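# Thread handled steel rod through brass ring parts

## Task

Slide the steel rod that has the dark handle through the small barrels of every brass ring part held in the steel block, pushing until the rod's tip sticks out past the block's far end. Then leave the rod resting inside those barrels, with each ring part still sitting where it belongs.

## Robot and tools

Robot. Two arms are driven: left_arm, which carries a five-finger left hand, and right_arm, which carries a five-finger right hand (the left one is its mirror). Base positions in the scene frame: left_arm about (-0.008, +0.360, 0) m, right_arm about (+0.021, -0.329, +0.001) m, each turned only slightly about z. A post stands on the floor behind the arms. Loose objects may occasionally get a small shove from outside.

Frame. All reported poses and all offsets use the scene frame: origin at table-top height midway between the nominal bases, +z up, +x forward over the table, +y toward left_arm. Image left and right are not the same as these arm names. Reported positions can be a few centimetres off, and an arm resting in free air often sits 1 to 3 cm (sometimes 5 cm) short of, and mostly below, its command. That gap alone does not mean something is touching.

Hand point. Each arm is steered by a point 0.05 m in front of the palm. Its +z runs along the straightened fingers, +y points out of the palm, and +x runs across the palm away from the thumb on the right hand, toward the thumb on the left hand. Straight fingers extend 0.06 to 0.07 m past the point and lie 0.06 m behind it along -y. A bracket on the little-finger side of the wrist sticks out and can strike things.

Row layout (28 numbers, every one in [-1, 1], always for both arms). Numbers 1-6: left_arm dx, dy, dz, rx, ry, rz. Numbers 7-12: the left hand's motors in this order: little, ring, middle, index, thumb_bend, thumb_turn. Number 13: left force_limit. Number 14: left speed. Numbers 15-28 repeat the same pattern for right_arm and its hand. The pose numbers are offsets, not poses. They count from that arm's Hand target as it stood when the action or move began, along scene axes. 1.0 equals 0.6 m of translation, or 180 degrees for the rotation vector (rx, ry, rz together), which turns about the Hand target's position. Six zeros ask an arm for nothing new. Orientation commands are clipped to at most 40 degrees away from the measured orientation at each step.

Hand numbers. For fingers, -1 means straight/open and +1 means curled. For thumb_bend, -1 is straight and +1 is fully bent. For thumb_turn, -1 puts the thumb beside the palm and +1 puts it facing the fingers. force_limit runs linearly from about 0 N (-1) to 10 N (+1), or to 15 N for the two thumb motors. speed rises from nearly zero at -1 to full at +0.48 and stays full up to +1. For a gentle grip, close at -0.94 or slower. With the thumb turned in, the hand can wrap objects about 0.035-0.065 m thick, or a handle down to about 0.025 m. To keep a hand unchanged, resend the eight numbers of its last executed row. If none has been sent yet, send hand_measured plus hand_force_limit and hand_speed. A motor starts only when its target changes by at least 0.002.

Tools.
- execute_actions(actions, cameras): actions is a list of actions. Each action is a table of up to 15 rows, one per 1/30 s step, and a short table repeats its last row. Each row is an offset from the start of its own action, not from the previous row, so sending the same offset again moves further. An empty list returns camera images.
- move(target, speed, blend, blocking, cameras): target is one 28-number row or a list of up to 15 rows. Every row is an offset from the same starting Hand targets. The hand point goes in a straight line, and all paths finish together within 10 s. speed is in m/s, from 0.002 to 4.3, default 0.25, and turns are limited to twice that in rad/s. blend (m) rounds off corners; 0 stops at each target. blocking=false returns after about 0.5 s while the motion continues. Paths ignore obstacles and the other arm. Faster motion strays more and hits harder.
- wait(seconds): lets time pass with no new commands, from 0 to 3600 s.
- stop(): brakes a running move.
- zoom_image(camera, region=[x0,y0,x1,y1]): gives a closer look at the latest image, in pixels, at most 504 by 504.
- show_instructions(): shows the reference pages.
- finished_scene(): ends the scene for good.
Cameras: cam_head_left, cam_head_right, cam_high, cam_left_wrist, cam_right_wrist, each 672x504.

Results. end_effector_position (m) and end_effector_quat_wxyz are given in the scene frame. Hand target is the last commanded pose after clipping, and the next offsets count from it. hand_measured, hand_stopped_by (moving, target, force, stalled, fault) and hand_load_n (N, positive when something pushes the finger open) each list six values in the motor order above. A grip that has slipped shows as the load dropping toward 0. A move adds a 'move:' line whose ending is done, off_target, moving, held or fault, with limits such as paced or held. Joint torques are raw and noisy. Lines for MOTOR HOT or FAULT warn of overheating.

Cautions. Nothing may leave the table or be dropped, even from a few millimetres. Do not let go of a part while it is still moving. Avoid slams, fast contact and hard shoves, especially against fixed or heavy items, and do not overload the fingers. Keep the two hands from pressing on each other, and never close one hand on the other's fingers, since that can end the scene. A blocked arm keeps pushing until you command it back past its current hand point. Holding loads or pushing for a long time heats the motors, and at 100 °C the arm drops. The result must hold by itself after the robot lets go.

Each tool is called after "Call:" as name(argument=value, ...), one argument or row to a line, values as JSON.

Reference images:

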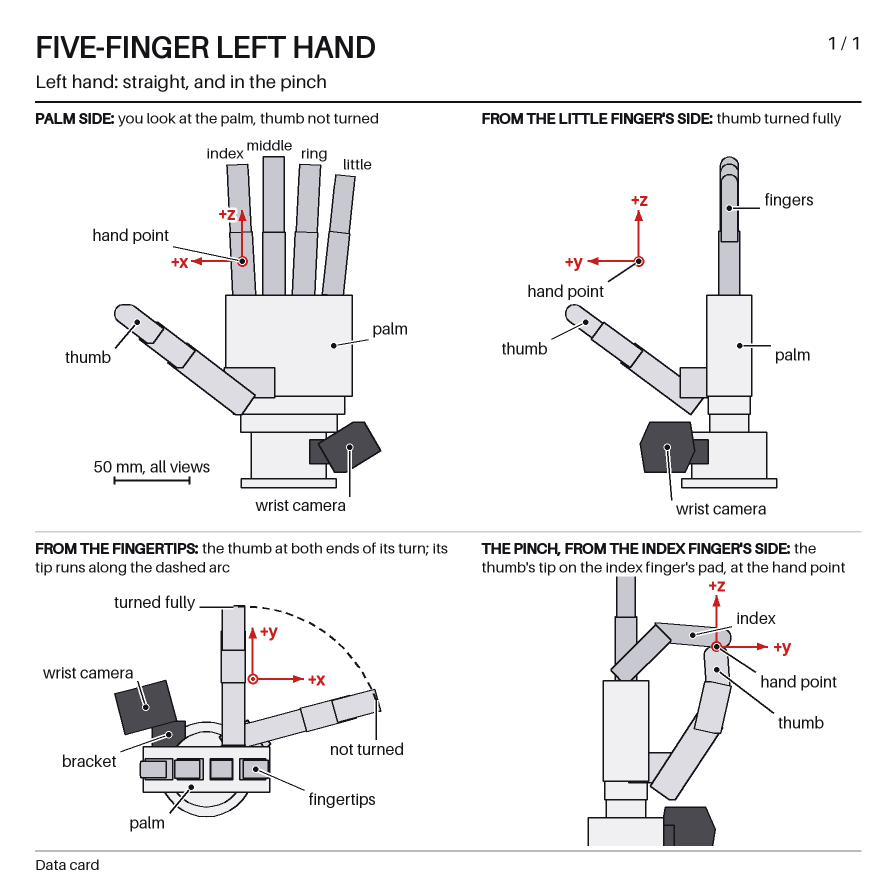

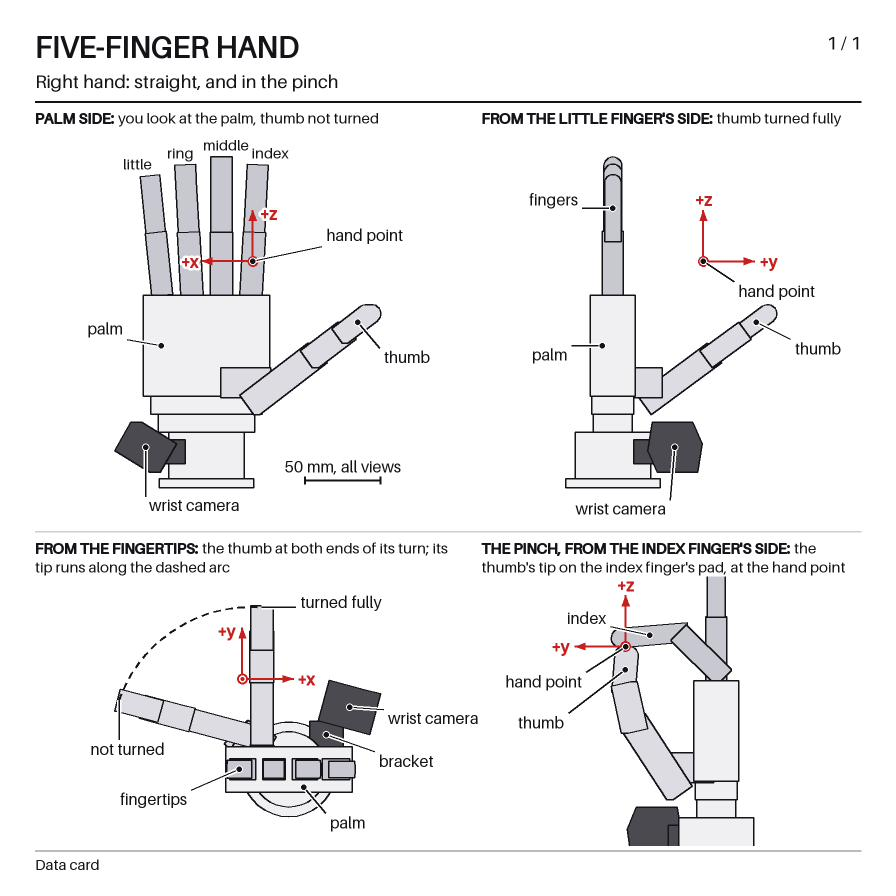

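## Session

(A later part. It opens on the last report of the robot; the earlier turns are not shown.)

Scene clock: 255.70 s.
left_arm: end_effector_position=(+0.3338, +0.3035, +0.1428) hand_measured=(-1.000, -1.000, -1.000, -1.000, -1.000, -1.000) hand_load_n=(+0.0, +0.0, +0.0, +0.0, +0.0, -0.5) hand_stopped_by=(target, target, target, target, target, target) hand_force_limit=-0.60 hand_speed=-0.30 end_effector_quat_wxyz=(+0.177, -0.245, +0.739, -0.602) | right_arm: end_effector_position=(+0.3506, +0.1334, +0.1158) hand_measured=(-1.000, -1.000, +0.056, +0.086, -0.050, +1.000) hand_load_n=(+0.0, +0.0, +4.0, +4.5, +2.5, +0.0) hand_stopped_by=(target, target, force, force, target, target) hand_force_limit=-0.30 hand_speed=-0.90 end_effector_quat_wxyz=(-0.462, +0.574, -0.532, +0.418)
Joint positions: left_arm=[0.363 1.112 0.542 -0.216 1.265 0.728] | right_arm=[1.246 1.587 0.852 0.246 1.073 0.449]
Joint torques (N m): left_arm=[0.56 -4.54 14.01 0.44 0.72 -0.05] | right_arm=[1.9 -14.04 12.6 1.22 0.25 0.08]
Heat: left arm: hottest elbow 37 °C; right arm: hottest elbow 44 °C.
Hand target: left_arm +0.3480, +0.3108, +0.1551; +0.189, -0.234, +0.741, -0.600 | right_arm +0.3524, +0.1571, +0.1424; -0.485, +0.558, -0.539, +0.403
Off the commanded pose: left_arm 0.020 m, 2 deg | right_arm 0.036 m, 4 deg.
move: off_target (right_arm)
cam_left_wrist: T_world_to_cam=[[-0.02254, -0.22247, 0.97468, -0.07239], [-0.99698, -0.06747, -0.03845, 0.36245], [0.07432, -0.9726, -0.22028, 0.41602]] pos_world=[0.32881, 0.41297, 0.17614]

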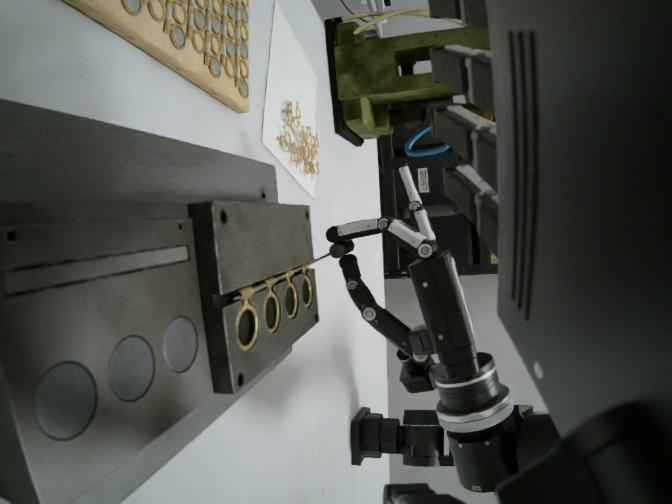

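Call:
zoom_image(
  camera="cam_left_wrist",
  region=[265, 245, 325, 290],
)

Call:
zoom_image(
  camera="cam_left_wrist",
  region=[215, 275, 265, 312],
)

Scaled by 8.400 from the camera's image (finer frame: 960x720).

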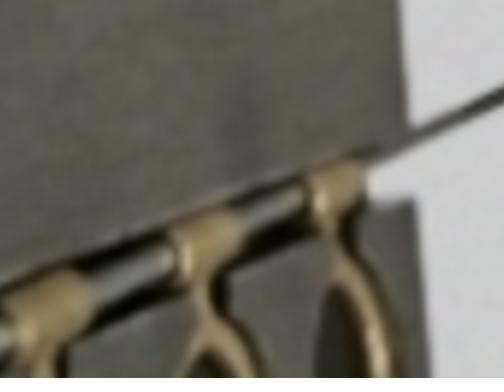

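Scaled by 10.080 from the camera's image (finer frame: 960x720).

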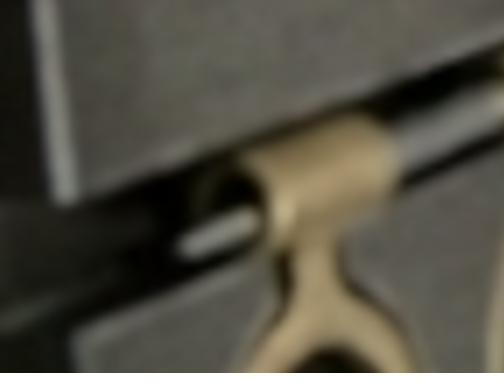

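Call:
move(
  target=[0,0,0,0,0,0,-1,-1,-1,-1,-1,-1,-0.6,-0.3,-0.0042,-0.0007,0.0017,0,0,0,-1,-1,0.46,0.46,-0.05,1,-0.3,-0.9],
  speed=0.03,
  cameras=["cam_left_wrist"],
)

Call:
zoom_image(
  camera="cam_left_wrist",
  region=[265, 245, 325, 290],
)

Call:
zoom_image(
  camera="cam_left_wrist",
  region=[215, 275, 265, 312],
)

Scene clock: 257.30 s.
left_arm: end_effector_position=(+0.3338, +0.3035, +0.1428) hand_measured=(-1.000, -1.000, -1.000, -1.000, -1.000, -1.000) hand_load_n=(+0.0, +0.0, +0.0, +0.0, +0.0, +0.0) hand_stopped_by=(target, target, target, target, target, target) hand_force_limit=-0.60 hand_speed=-0.30 end_effector_quat_wxyz=(+0.177, -0.245, +0.739, -0.602) | right_arm: end_effector_position=(+0.3483, +0.1357, +0.1163) hand_measured=(-1.000, -1.000, +0.056, +0.086, -0.050, +1.000) hand_load_n=(+0.0, +0.0, +2.5, +5.0, +2.5, +0.0) hand_stopped_by=(target, target, force, force, target, target) hand_force_limit=-0.30 hand_speed=-0.90 end_effector_quat_wxyz=(-0.463, +0.574, -0.532, +0.416)
Joint positions: left_arm=[0.363 1.112 0.542 -0.216 1.265 0.728] | right_arm=[1.252 1.587 0.855 0.24 1.074 0.455]
Joint torques (N m): left_arm=[0.56 -4.48 14 0.46 0.72 -0.05] | right_arm=[1.85 -14.33 12.25 1.17 0.36 0.08]
Heat: left arm: hottest elbow 38 °C; right arm: hottest elbow 44 °C.
Hand target: left_arm +0.3480, +0.3108, +0.1551; +0.189, -0.234, +0.741, -0.600 | right_arm +0.3499, +0.1567, +0.1435; -0.485, +0.558, -0.539, +0.403
Off the commanded pose: left_arm 0.020 m, 2 deg | right_arm 0.034 m, 4 deg.
move: off_target (right_arm)
cam_left_wrist: T_world_to_cam=[[-0.02254, -0.22247, 0.97468, -0.07239], [-0.99698, -0.06747, -0.03845, 0.36245], [0.07432, -0.9726, -0.22028, 0.41602]] pos_world=[0.32881, 0.41297, 0.17614]

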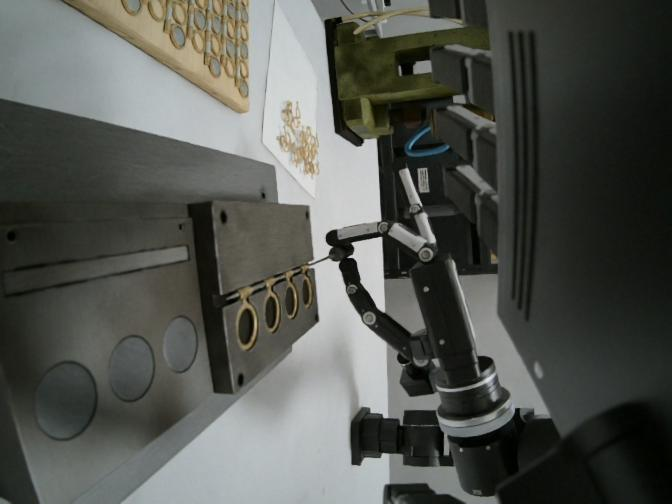

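Scaled by 8.400 from the camera's image (finer frame: 960x720).

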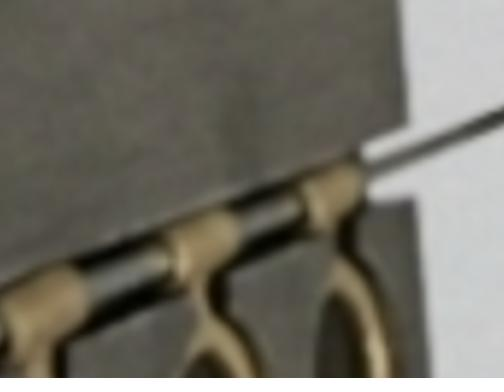

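Scaled by 10.080 from the camera's image (finer frame: 960x720).

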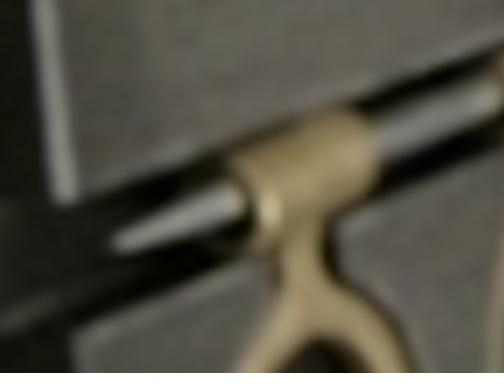

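Call:
move(
  target=[0,0,0,0,0,0,-1,-1,-1,-1,-1,-1,-0.6,-0.3,0.0003,0.0075,-0.01,0,0,0,-1,-1,0.46,0.46,-0.05,1,-0.3,-0.9],
  speed=0.03,
  cameras=["cam_left_wrist"],
)

Call:
zoom_image(
  camera="cam_left_wrist",
  region=[265, 225, 355, 292],
)

Call:
zoom_image(
  camera="cam_left_wrist",
  region=[205, 275, 265, 320],
)

Scene clock: 259.13 s.
left_arm: end_effector_position=(+0.3338, +0.3035, +0.1428) hand_measured=(-1.000, -1.000, -1.000, -1.000, -1.000, -1.000) hand_load_n=(+0.0, +0.0, +0.0, +0.0, +0.0, -0.5) hand_stopped_by=(target, target, target, target, target, target) hand_force_limit=-0.60 hand_speed=-0.30 end_effector_quat_wxyz=(+0.177, -0.245, +0.739, -0.602) | right_arm: end_effector_position=(+0.3479, +0.1381, +0.1168) hand_measured=(-1.000, -1.000, +0.056, +0.086, -0.050, +1.000) hand_load_n=(+0.0, +0.0, +3.0, +5.0, +3.0, +0.0) hand_stopped_by=(target, target, force, force, target, target) hand_force_limit=-0.30 hand_speed=-0.90 end_effector_quat_wxyz=(-0.464, +0.574, -0.532, +0.415)
Joint positions: left_arm=[0.363 1.112 0.542 -0.216 1.265 0.728] | right_arm=[1.254 1.591 0.86 0.24 1.076 0.457]
Joint torques (N m): left_arm=[0.56 -4.48 14 0.47 0.72 -0.05] | right_arm=[2.02 -13.04 12.34 1.59 0.38 0.07]
Heat: left arm: hottest elbow 38 °C; right arm: hottest elbow 44 °C.
Hand target: left_arm +0.3480, +0.3108, +0.1551; +0.189, -0.234, +0.741, -0.600 | right_arm +0.3500, +0.1613, +0.1374; -0.485, +0.558, -0.539, +0.403
Off the commanded pose: left_arm 0.020 m, 2 deg | right_arm 0.031 m, 3 deg.
move: off_target (right_arm)
cam_left_wrist: T_world_to_cam=[[-0.02254, -0.22247, 0.97468, -0.07239], [-0.99698, -0.06747, -0.03845, 0.36245], [0.07432, -0.9726, -0.22028, 0.41602]] pos_world=[0.32881, 0.41297, 0.17614]

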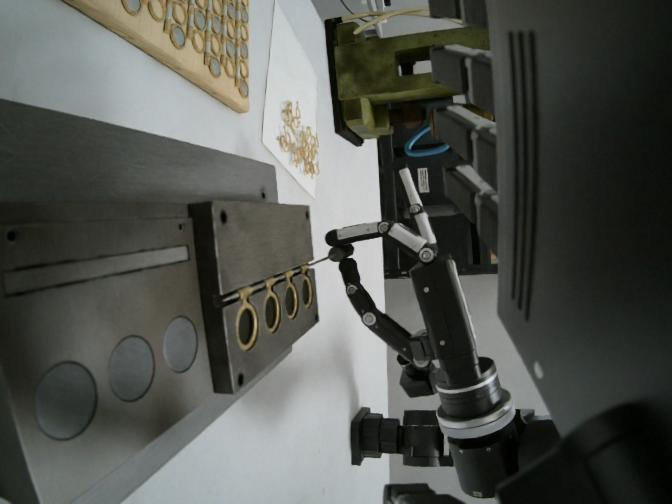

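Scaled by 5.600 from the camera's image (finer frame: 960x720).

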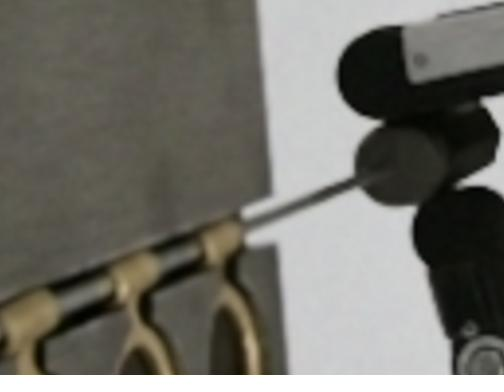

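Scaled by 8.400 from the camera's image (finer frame: 960x720).

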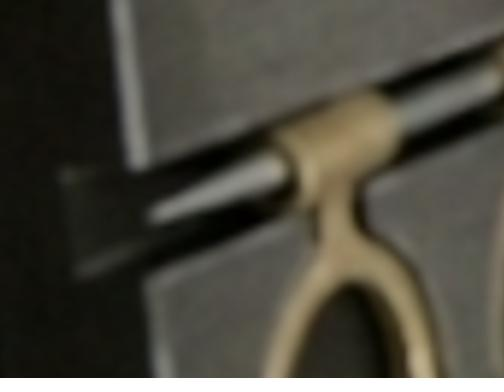

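Call:
move(
  target=[0,0,0,0,0,0,-1,-1,-1,-1,-1,-1,-0.6,-0.3,-0.0018,0.01,0.0015,0,0,0,-1,-1,0.46,0.46,-0.05,1,-0.3,-0.9],
  speed=0.03,
  cameras=["cam_left_wrist"],
)

Call:
zoom_image(
  camera="cam_left_wrist",
  region=[265, 225, 355, 292],
)

Call:
zoom_image(
  camera="cam_left_wrist",
  region=[205, 275, 265, 320],
)

Scene clock: 260.03 s.
left_arm: end_effector_position=(+0.3338, +0.3035, +0.1428) hand_measured=(-1.000, -1.000, -1.000, -1.000, -1.000, -1.000) hand_load_n=(+0.0, +0.0, +0.0, +0.0, +0.0, +0.0) hand_stopped_by=(target, target, target, target, target, target) hand_force_limit=-0.60 hand_speed=-0.30 end_effector_quat_wxyz=(+0.177, -0.245, +0.739, -0.602) | right_arm: end_effector_position=(+0.3471, +0.1447, +0.1177) hand_measured=(-1.000, -1.000, +0.056, +0.086, -0.050, +1.000) hand_load_n=(+0.0, +0.0, +3.0, +5.0, +2.5, +0.0) hand_stopped_by=(target, target, force, force, target, target) hand_force_limit=-0.30 hand_speed=-0.90 end_effector_quat_wxyz=(-0.466, +0.572, -0.532, +0.415)
Joint positions: left_arm=[0.363 1.112 0.542 -0.216 1.265 0.728] | right_arm=[1.261 1.602 0.874 0.24 1.082 0.46]
Joint torques (N m): left_arm=[0.5 -4.54 14.01 0.46 0.72 -0.05] | right_arm=[1.73 -13.22 12.64 1.21 0.38 0.11]
Heat: left arm: hottest elbow 38 °C; right arm: hottest elbow 44 °C.
Hand target: left_arm +0.3480, +0.3108, +0.1551; +0.189, -0.234, +0.741, -0.600 | right_arm +0.3489, +0.1674, +0.1384; -0.485, +0.558, -0.539, +0.403
Off the commanded pose: left_arm 0.020 m, 2 deg | right_arm 0.031 m, 3 deg.
move: off_target (right_arm)
cam_left_wrist: T_world_to_cam=[[-0.02254, -0.22247, 0.97468, -0.07239], [-0.99698, -0.06747, -0.03845, 0.36245], [0.07432, -0.9726, -0.22028, 0.41602]] pos_world=[0.32881, 0.41297, 0.17614]

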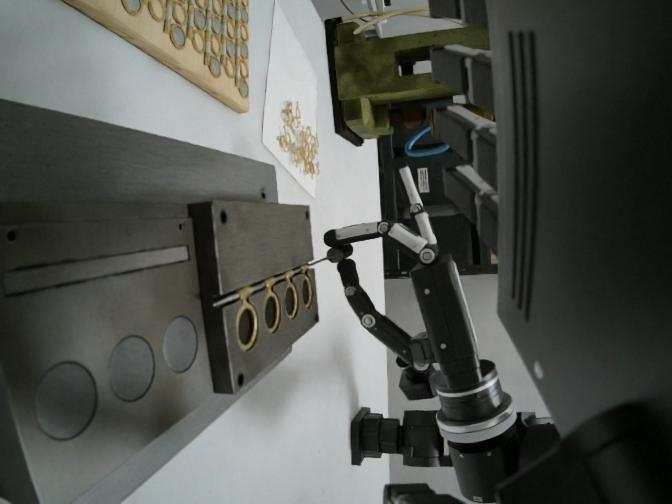

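Scaled by 5.600 from the camera's image (finer frame: 960x720).

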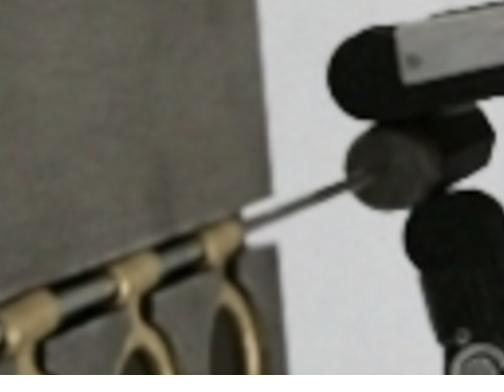

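Scaled by 8.400 from the camera's image (finer frame: 960x720).

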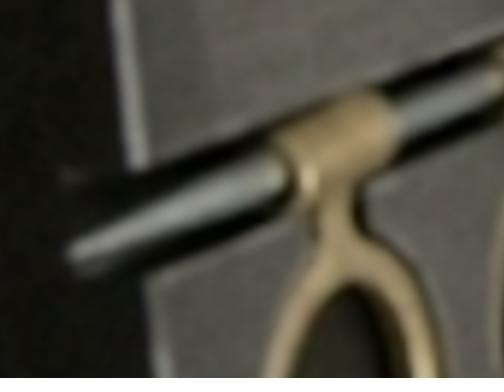

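Call:
move(
  target=[0,0,0,0,0,0,-1,-1,-1,-1,-1,-1,-0.6,-0.3,-0.0028,0.0163,0.0012,0,0,0,-1,-1,0.46,0.46,-0.05,1,-0.3,-0.9],
  speed=0.03,
  cameras=["cam_left_wrist"],
)

Call:
zoom_image(
  camera="cam_left_wrist",
  region=[265, 225, 355, 292],
)

Call:
zoom_image(
  camera="cam_left_wrist",
  region=[195, 265, 275, 325],
)

Scene clock: 261.23 s.
left_arm: end_effector_position=(+0.3338, +0.3035, +0.1428) hand_measured=(-1.000, -1.000, -1.000, -1.000, -1.000, -1.000) hand_load_n=(+0.0, +0.0, +0.0, +0.0, +0.0, +0.0) hand_stopped_by=(target, target, target, target, target, target) hand_force_limit=-0.60 hand_speed=-0.30 end_effector_quat_wxyz=(+0.177, -0.245, +0.739, -0.602) | right_arm: end_effector_position=(+0.3457, +0.1544, +0.1184) hand_measured=(-1.000, -1.000, +0.056, +0.086, -0.050, +1.000) hand_load_n=(+0.0, +0.0, +2.5, +5.0, +3.0, +0.0) hand_stopped_by=(target, target, force, force, target, target) hand_force_limit=-0.30 hand_speed=-0.90 end_effector_quat_wxyz=(-0.466, +0.572, -0.532, +0.415)
Joint positions: left_arm=[0.363 1.112 0.542 -0.216 1.265 0.728] | right_arm=[1.271 1.62 0.902 0.221 1.09 0.47]
Joint torques (N m): left_arm=[0.5 -4.54 14.01 0.46 0.72 -0.04] | right_arm=[1.9 -13.51 12.66 1.22 0.4 0.11]
Heat: left arm: hottest elbow 38 °C; right arm: hottest elbow 44 °C.
Hand target: left_arm +0.3480, +0.3108, +0.1551; +0.189, -0.234, +0.741, -0.600 | right_arm +0.3473, +0.1770, +0.1391; -0.485, +0.558, -0.539, +0.403
Off the commanded pose: left_arm 0.020 m, 2 deg | right_arm 0.031 m, 3 deg.
move: off_target (right_arm)
cam_left_wrist: T_world_to_cam=[[-0.02254, -0.22247, 0.97468, -0.07239], [-0.99698, -0.06747, -0.03845, 0.36245], [0.07432, -0.9726, -0.22028, 0.41602]] pos_world=[0.32881, 0.41297, 0.17614]

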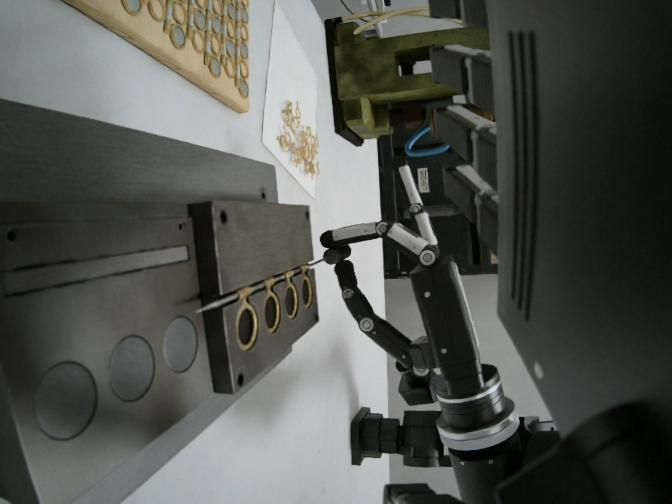

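Scaled by 5.600 from the camera's image (finer frame: 960x720).

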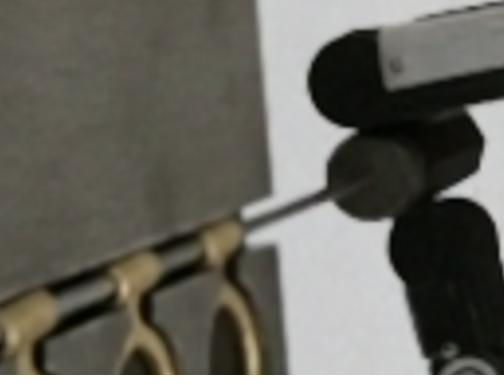

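Scaled by 6.300 from the camera's image (finer frame: 960x720).

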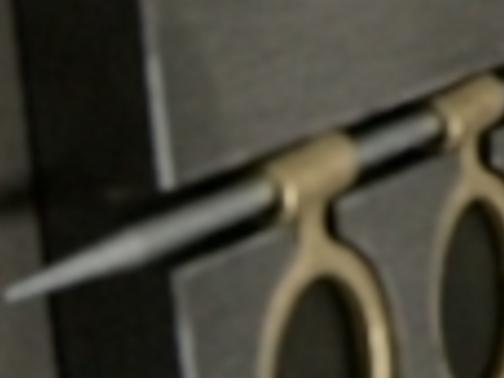

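Call:
move(
  target=[0,0,0,0,0,0,-1,-1,-1,-1,-1,-1,-0.6,-0.3,-0.0024,0.0165,0.0003,0,0,0,-1,-1,0.46,0.46,-0.05,1,-0.3,-0.9],
  speed=0.03,
  cameras=["cam_left_wrist"],
)

Call:
zoom_image(
  camera="cam_left_wrist",
  region=[265, 225, 355, 292],
)

Call:
zoom_image(
  camera="cam_left_wrist",
  region=[175, 255, 275, 330],
)

Scene clock: 262.57 s.
left_arm: end_effector_position=(+0.3338, +0.3035, +0.1428) hand_measured=(-1.000, -1.000, -1.000, -1.000, -1.000, -1.000) hand_load_n=(+0.0, +0.0, +0.0, +0.0, +0.0, +0.0) hand_stopped_by=(target, target, target, target, target, target) hand_force_limit=-0.60 hand_speed=-0.30 end_effector_quat_wxyz=(+0.177, -0.245, +0.739, -0.602) | right_arm: end_effector_position=(+0.3443, +0.1645, +0.1185) hand_measured=(-1.000, -1.000, +0.056, +0.086, -0.050, +1.000) hand_load_n=(+0.0, +0.0, +2.5, +4.5, +2.5, +0.0) hand_stopped_by=(target, target, force, force, target, target) hand_force_limit=-0.30 hand_speed=-0.90 end_effector_quat_wxyz=(-0.466, +0.573, -0.531, +0.415)
Joint positions: left_arm=[0.363 1.112 0.542 -0.216 1.265 0.728] | right_arm=[1.281 1.639 0.929 0.205 1.099 0.479]
Joint torques (N m): left_arm=[0.56 -4.54 14 0.47 0.73 -0.05] | right_arm=[1.73 -14.15 12.77 1.25 0.41 0.11]
Heat: left arm: hottest elbow 39 °C; right arm: hottest elbow 44 °C.
Hand target: left_arm +0.3480, +0.3108, +0.1551; +0.189, -0.234, +0.741, -0.600 | right_arm +0.3458, +0.1869, +0.1392; -0.485, +0.558, -0.539, +0.403
Off the commanded pose: left_arm 0.020 m, 2 deg | right_arm 0.031 m, 3 deg.
move: off_target (right_arm)
cam_left_wrist: T_world_to_cam=[[-0.02254, -0.22247, 0.97468, -0.07239], [-0.99698, -0.06747, -0.03845, 0.36245], [0.07432, -0.9726, -0.22028, 0.41602]] pos_world=[0.32881, 0.41297, 0.17614]

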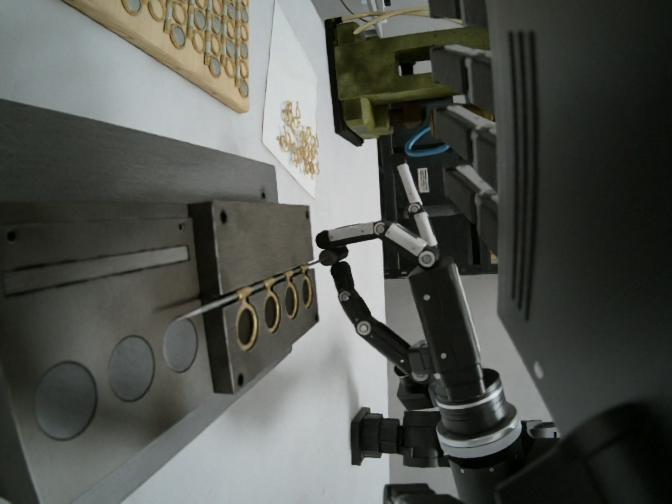

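Scaled by 5.600 from the camera's image (finer frame: 960x720).

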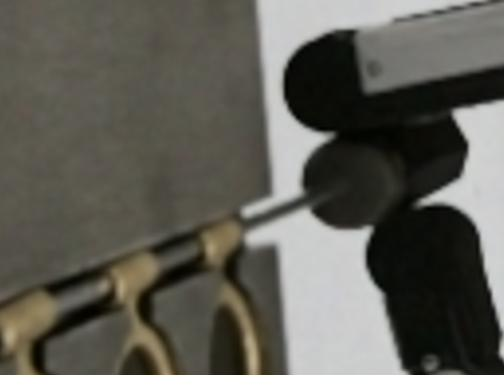

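Scaled by 5.040 from the camera's image (finer frame: 960x720).

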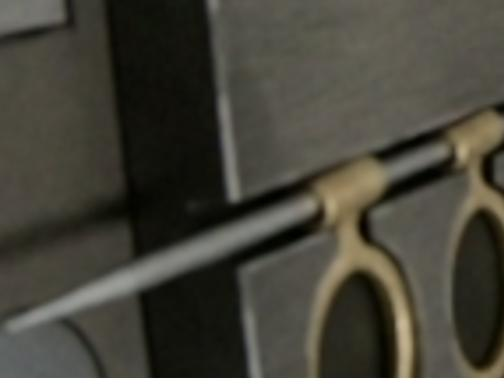

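Call:
move(
  target=[0,0,0,0,0,0,-1,-1,-1,-1,-1,-1,-0.6,-0.3,-0.0028,0.0163,0,0,0,0,-1,-1,0.46,0.46,-0.05,1,-0.3,-0.9],
  speed=0.03,
  cameras=["cam_left_wrist"],
)

Call:
zoom_image(
  camera="cam_left_wrist",
  region=[265, 205, 385, 295],
)

Call:
zoom_image(
  camera="cam_left_wrist",
  region=[135, 245, 275, 350],
)

Scene clock: 263.63 s.
left_arm: end_effector_position=(+0.3338, +0.3035, +0.1428) hand_measured=(-1.000, -1.000, -1.000, -1.000, -1.000, -1.000) hand_load_n=(+0.0, +0.0, +0.0, -0.5, +0.0, -0.5) hand_stopped_by=(target, target, target, target, target, target) hand_force_limit=-0.60 hand_speed=-0.30 end_effector_quat_wxyz=(+0.177, -0.245, +0.739, -0.602) | right_arm: end_effector_position=(+0.3428, +0.1745, +0.1187) hand_measured=(-1.000, -1.000, +0.056, +0.086, -0.050, +1.000) hand_load_n=(+0.0, +0.0, +3.0, +4.5, +2.5, +0.0) hand_stopped_by=(target, target, force, force, target, target) hand_force_limit=-0.30 hand_speed=-0.90 end_effector_quat_wxyz=(-0.467, +0.572, -0.531, +0.415)
Joint positions: left_arm=[0.363 1.112 0.542 -0.216 1.265 0.728] | right_arm=[1.291 1.658 0.957 0.188 1.107 0.489]
Joint torques (N m): left_arm=[0.5 -4.54 14 0.46 0.72 -0.05] | right_arm=[1.73 -14.21 12.74 1.2 0.4 0.11]
Heat: left arm: hottest elbow 39 °C; right arm: hottest elbow 44 °C.
Hand target: left_arm +0.3480, +0.3108, +0.1551; +0.189, -0.234, +0.741, -0.600 | right_arm +0.3441, +0.1968, +0.1393; -0.485, +0.558, -0.539, +0.403
Off the commanded pose: left_arm 0.020 m, 2 deg | right_arm 0.030 m, 3 deg.
move: off_target (right_arm)
cam_left_wrist: T_world_to_cam=[[-0.02254, -0.22247, 0.97468, -0.07239], [-0.99698, -0.06747, -0.03845, 0.36245], [0.07432, -0.9726, -0.22028, 0.41602]] pos_world=[0.32881, 0.41297, 0.17614]

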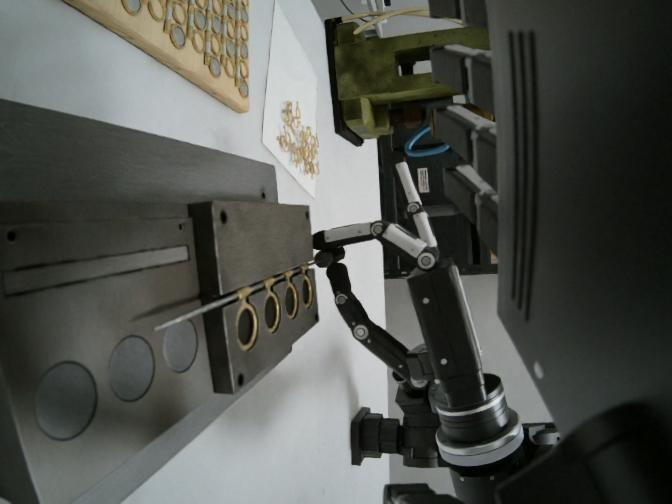

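Scaled by 4.200 from the camera's image (finer frame: 960x720).

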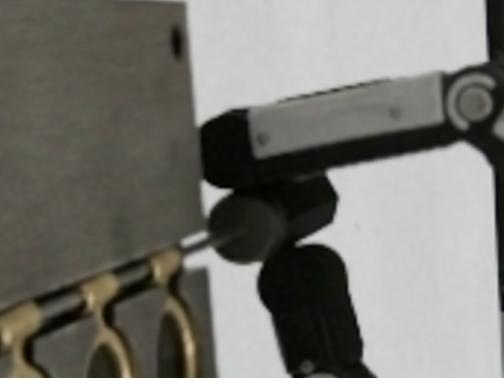

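Scaled by 3.600 from the camera's image (finer frame: 960x720).

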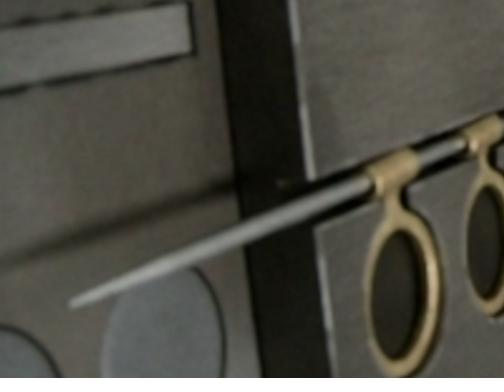

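Call:
move(
  target=[0,0,0,0,0,0,-1,-1,-1,-1,-1,-1,-0.6,-0.3,-0.0028,0.0163,0,0,0,0,-1,-1,0.46,0.46,-0.05,1,-0.3,-0.9],
  speed=0.03,
  cameras=["cam_left_wrist", "cam_high", "cam_head_right"],
)

Scene clock: 265.20 s.
left_arm: end_effector_position=(+0.3338, +0.3035, +0.1428) hand_measured=(-1.000, -1.000, -1.000, -1.000, -1.000, -1.000) hand_load_n=(+0.0, +0.0, +0.0, +0.0, +0.0, -0.5) hand_stopped_by=(target, target, target, target, target, target) hand_force_limit=-0.60 hand_speed=-0.30 end_effector_quat_wxyz=(+0.177, -0.245, +0.739, -0.602) | right_arm: end_effector_position=(+0.3416, +0.1842, +0.1191) hand_measured=(-1.000, -1.000, +0.056, +0.086, -0.050, +1.000) hand_load_n=(+0.0, +0.0, +3.0, +4.5, +2.5, +0.0) hand_stopped_by=(target, target, force, force, target, target) hand_force_limit=-0.30 hand_speed=-0.90 end_effector_quat_wxyz=(-0.467, +0.572, -0.532, +0.415)
Joint positions: left_arm=[0.363 1.112 0.542 -0.216 1.265 0.728] | right_arm=[1.299 1.677 0.984 0.172 1.116 0.498]
Joint torques (N m): left_arm=[0.5 -4.54 13.98 0.46 0.72 -0.05] | right_arm=[1.73 -14.68 12.82 1.25 0.41 0.09]
Heat: left arm: hottest elbow 39 °C; right arm: hottest elbow 44 °C.
Hand target: left_arm +0.3480, +0.3108, +0.1551; +0.189, -0.234, +0.741, -0.600 | right_arm +0.3426, +0.2065, +0.1394; -0.485, +0.558, -0.539, +0.403
Off the commanded pose: left_arm 0.020 m, 2 deg | right_arm 0.030 m, 3 deg.
move: off_target (right_arm)
cam_left_wrist: T_world_to_cam=[[-0.02254, -0.22247, 0.97468, -0.07239], [-0.99698, -0.06747, -0.03845, 0.36245], [0.07432, -0.9726, -0.22028, 0.41602]] pos_world=[0.32881, 0.41297, 0.17614]
Images, in order (width x height): cam_head_right 672x504, cam_high 672x504, cam_left_wrist 672x504.

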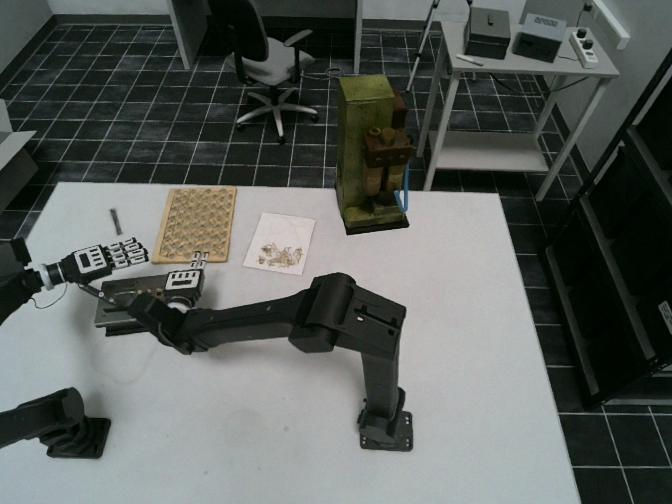

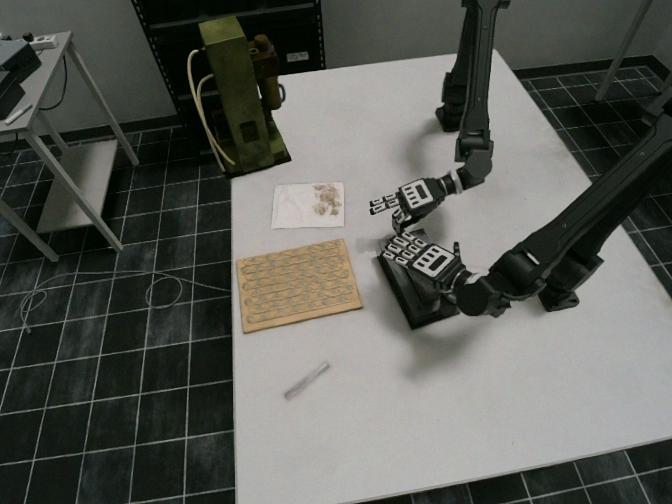

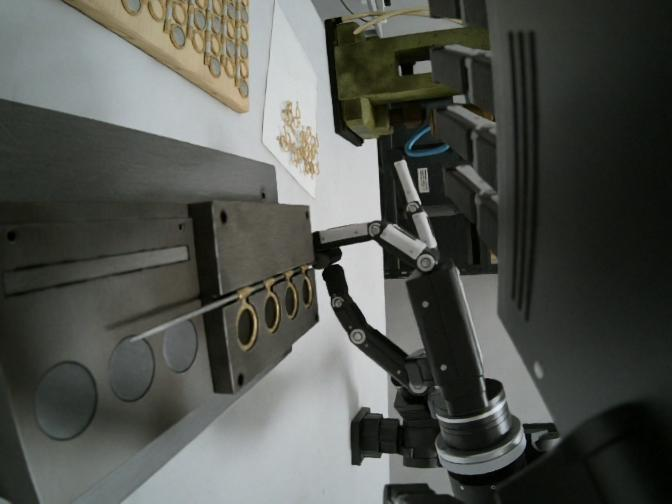

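Call:
zoom_image(
  camera="cam_left_wrist",
  region=[265, 205, 385, 295],
)

Call:
zoom_image(
  camera="cam_left_wrist",
  region=[90, 245, 270, 380],
)

Scaled by 4.200 from the camera's image (finer frame: 960x720).

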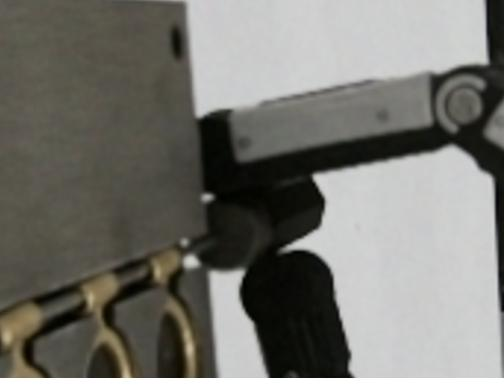

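Scaled by 2.800 from the camera's image (finer frame: 960x720).

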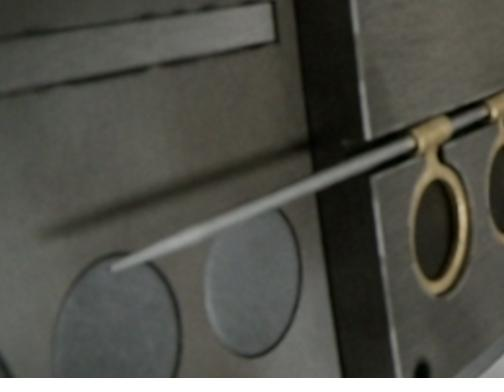

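Call:
move(
  target=[0,0,0,0,0,0,-1,-1,-1,-1,-1,-1,-0.6,-0.3,-0.0017,0.0098,0,0,0,0,-1,-1,0.46,0.46,-0.05,1,-0.3,-0.9],
  speed=0.03,
  cameras=["cam_left_wrist"],
)

Call:
zoom_image(
  camera="cam_left_wrist",
  region=[265, 205, 385, 295],
)

Call:
zoom_image(
  camera="cam_left_wrist",
  region=[170, 190, 350, 370],
)

Scene clock: 267.27 s.
left_arm: end_effector_position=(+0.3338, +0.3035, +0.1428) hand_measured=(-1.000, -1.000, -1.000, -1.000, -1.000, -1.000) hand_load_n=(+0.0, +0.0, +0.0, +0.0, +0.0, +0.0) hand_stopped_by=(target, target, target, target, target, target) hand_force_limit=-0.60 hand_speed=-0.30 end_effector_quat_wxyz=(+0.177, -0.245, +0.739, -0.602) | right_arm: end_effector_position=(+0.3405, +0.1902, +0.1193) hand_measured=(-1.000, -1.000, +0.056, +0.086, -0.050, +1.000) hand_load_n=(+0.0, +0.0, +3.0, +5.0, +2.5, +0.0) hand_stopped_by=(target, target, force, force, target, target) hand_force_limit=-0.30 hand_speed=-0.90 end_effector_quat_wxyz=(-0.467, +0.572, -0.531, +0.415)
Joint positions: left_arm=[0.363 1.112 0.542 -0.216 1.265 0.728] | right_arm=[1.305 1.688 1.001 0.161 1.12 0.504]
Joint torques (N m): left_arm=[0.5 -4.48 14.01 0.49 0.72 -0.05] | right_arm=[1.79 -14.86 12.88 1.18 0.42 0.11]
Heat: left arm: hottest elbow 39 °C; right arm: hottest elbow 44 °C.
Hand target: left_arm +0.3480, +0.3108, +0.1551; +0.189, -0.234, +0.741, -0.600 | right_arm +0.3414, +0.2124, +0.1394; -0.485, +0.558, -0.539, +0.403
Off the commanded pose: left_arm 0.020 m, 2 deg | right_arm 0.030 m, 3 deg.
move: off_target (right_arm)
cam_left_wrist: T_world_to_cam=[[-0.02254, -0.22247, 0.97468, -0.07239], [-0.99698, -0.06747, -0.03845, 0.36245], [0.07432, -0.9726, -0.22028, 0.41602]] pos_world=[0.32881, 0.41297, 0.17614]

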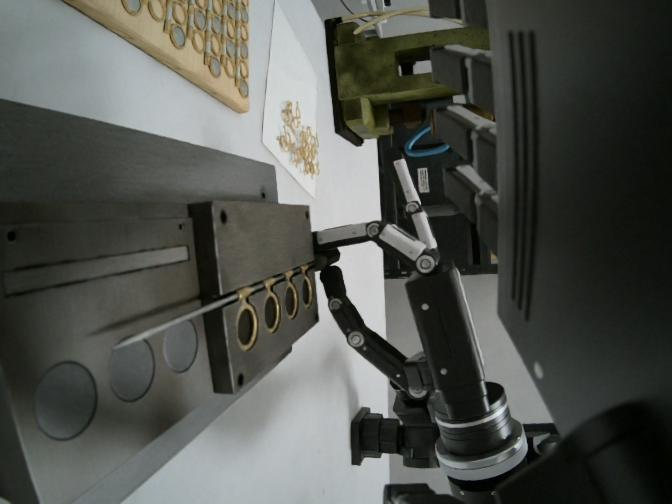

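Scaled by 4.200 from the camera's image (finer frame: 960x720).

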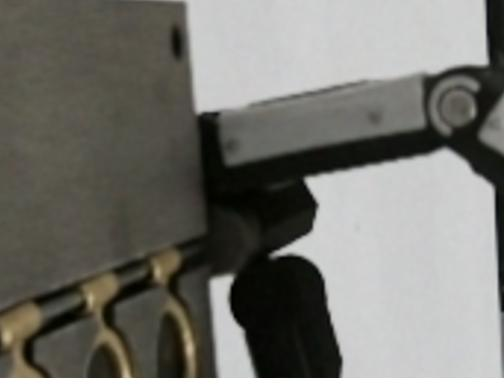

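Scaled by 2.800 from the camera's image (finer frame: 960x720).

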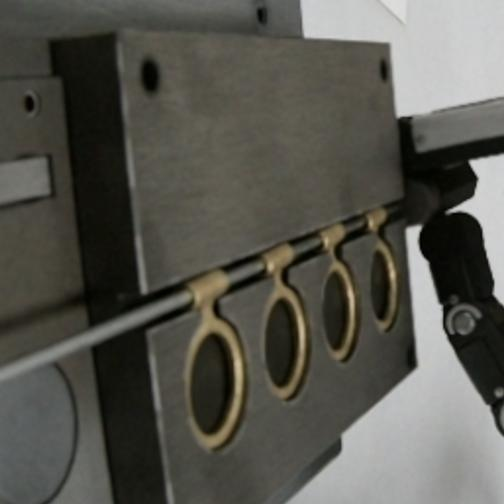

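Call:
move(
  target=[0,0,0,0,0,0,-1,-1,-1,-1,-1,-1,-0.6,-0.3,-0.0017,0.0098,0,0,0,0,-1,-1,0.46,0.46,-0.05,1,-0.3,-0.9],
  speed=0.03,
  cameras=["cam_left_wrist"],
)

Call:
zoom_image(
  camera="cam_left_wrist",
  region=[265, 205, 385, 295],
)

Call:
zoom_image(
  camera="cam_left_wrist",
  region=[170, 190, 350, 370],
)

Scene clock: 269.87 s.
left_arm: end_effector_position=(+0.3338, +0.3035, +0.1428) hand_measured=(-1.000, -1.000, -1.000, -1.000, -1.000, -1.000) hand_load_n=(+0.0, +0.0, +0.0, -0.5, +0.0, +0.0) hand_stopped_by=(target, target, target, target, target, target) hand_force_limit=-0.60 hand_speed=-0.30 end_effector_quat_wxyz=(+0.177, -0.245, +0.739, -0.602) | right_arm: end_effector_position=(+0.3399, +0.1947, +0.1192) hand_measured=(-1.000, -1.000, +0.056, +0.086, -0.050, +1.000) hand_load_n=(+0.0, -0.5, +3.0, +4.5, +2.5, +0.0) hand_stopped_by=(target, target, force, force, target, target) hand_force_limit=-0.30 hand_speed=-0.90 end_effector_quat_wxyz=(-0.466, +0.572, -0.531, +0.417)
Joint positions: left_arm=[0.363 1.112 0.542 -0.216 1.265 0.728] | right_arm=[1.31 1.699 1.016 0.149 1.127 0.509]
Joint torques (N m): left_arm=[0.5 -4.54 14 0.47 0.72 -0.05] | right_arm=[1.85 -14.97 12.98 1.25 0.33 0.12]
Heat: left arm: hottest elbow 39 °C; right arm: hottest elbow 44 °C.
Hand target: left_arm +0.3480, +0.3108, +0.1551; +0.189, -0.234, +0.741, -0.600 | right_arm +0.3405, +0.2182, +0.1392; -0.485, +0.558, -0.539, +0.403
Off the commanded pose: left_arm 0.020 m, 2 deg | right_arm 0.031 m, 3 deg.
move: off_target (right_arm)
cam_left_wrist: T_world_to_cam=[[-0.02254, -0.22247, 0.97468, -0.07239], [-0.99698, -0.06747, -0.03845, 0.36245], [0.07432, -0.9726, -0.22028, 0.41602]] pos_world=[0.32881, 0.41297, 0.17614]

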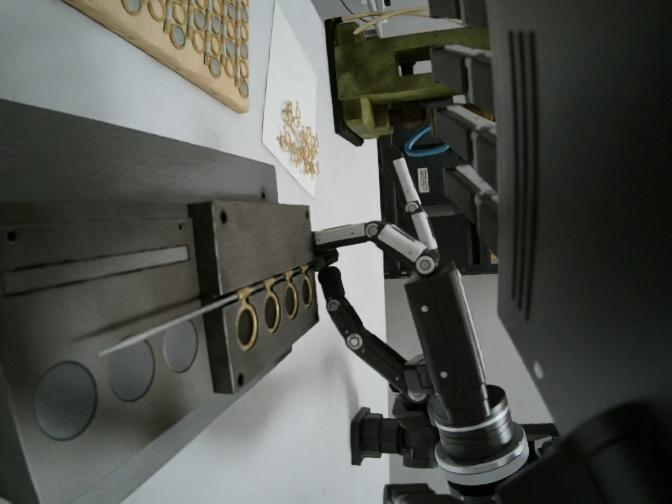

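Scaled by 4.200 from the camera's image (finer frame: 960x720).

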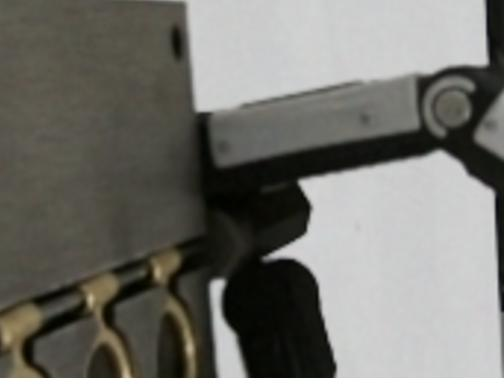

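Scaled by 2.800 from the camera's image (finer frame: 960x720).

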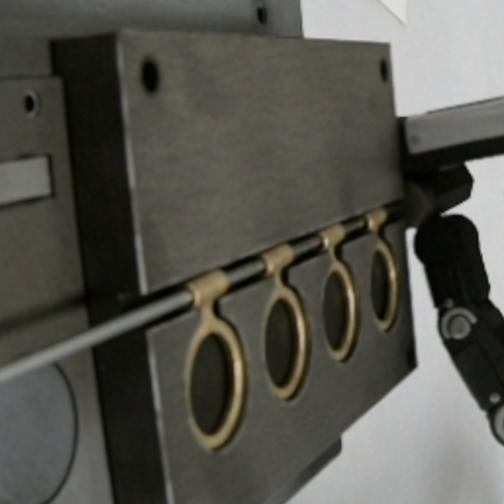

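Call:
wait(
  seconds=0.2,
  cameras=["all"],
)

Scene clock: 270.20 s.
left_arm: end_effector_position=(+0.3338, +0.3035, +0.1428) hand_measured=(-1.000, -1.000, -1.000, -1.000, -1.000, -1.000) hand_load_n=(+0.0, +0.0, -0.5, -0.5, +0.0, -0.5) hand_stopped_by=(target, target, target, target, target, target) hand_force_limit=-0.60 hand_speed=-0.30 end_effector_quat_wxyz=(+0.177, -0.245, +0.739, -0.602) | right_arm: end_effector_position=(+0.3399, +0.1947, +0.1192) hand_measured=(-1.000, -1.000, +0.056, +0.086, -0.050, +1.000) hand_load_n=(+0.0, +0.0, +3.0, +4.5, +3.0, +0.0) hand_stopped_by=(target, target, force, force, target, target) hand_force_limit=-0.30 hand_speed=-0.90 end_effector_quat_wxyz=(-0.466, +0.572, -0.531, +0.417)
Joint positions: left_arm=[0.363 1.112 0.542 -0.216 1.265 0.728] | right_arm=[1.31 1.699 1.016 0.149 1.127 0.509]
Joint torques (N m): left_arm=[0.44 -4.54 14 0.46 0.73 -0.05] | right_arm=[1.85 -14.92 13.01 1.24 0.33 0.11]
Heat: left arm: hottest elbow 39 °C; right arm: hottest elbow 44 °C.
Hand target: left_arm +0.3480, +0.3108, +0.1551; +0.189, -0.234, +0.741, -0.600 | right_arm +0.3405, +0.2182, +0.1392; -0.485, +0.558, -0.539, +0.403
Off the commanded pose: left_arm 0.020 m, 2 deg | right_arm 0.031 m, 3 deg.
wait: 0.20 s; at rest by 0.03 s
cam_left_wrist: T_world_to_cam=[[-0.02254, -0.22247, 0.97468, -0.07239], [-0.99698, -0.06747, -0.03845, 0.36245], [0.07432, -0.9726, -0.22028, 0.41602]] pos_world=[0.32881, 0.41297, 0.17614]
cam_right_wrist: T_world_to_cam=[[-0.21012, -0.27445, -0.93837, 0.23175], [-0.6104, 0.78657, -0.09337, 0.06457], [0.76372, 0.55316, -0.3328, -0.20863]] pos_world=[0.24744, 0.12822, 0.15407]

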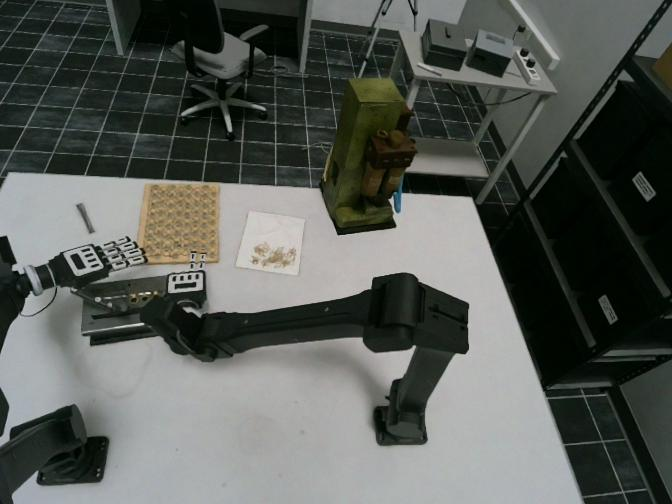

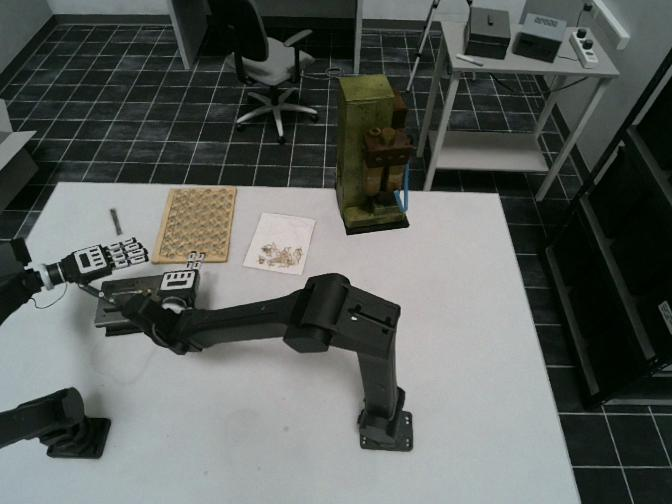

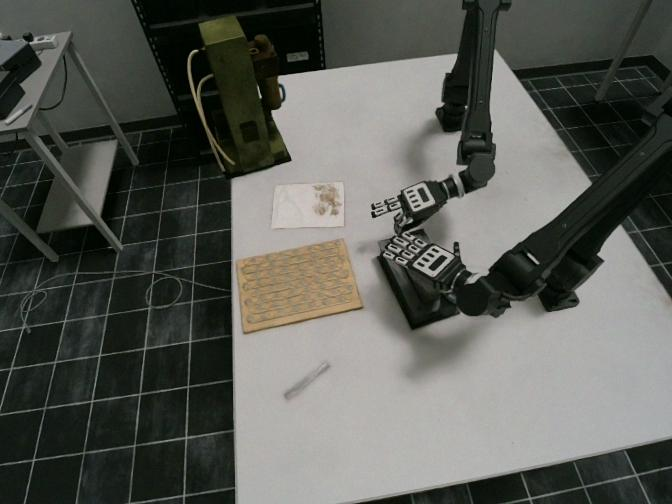

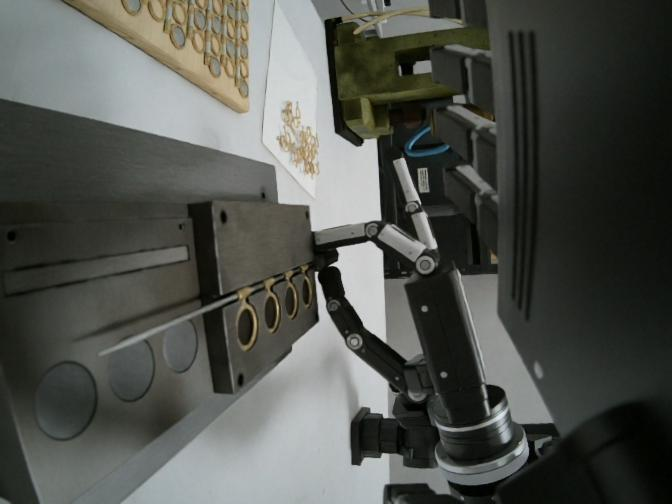

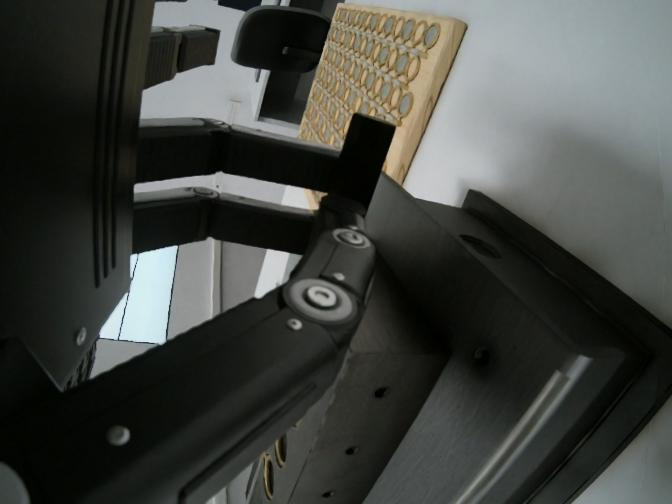

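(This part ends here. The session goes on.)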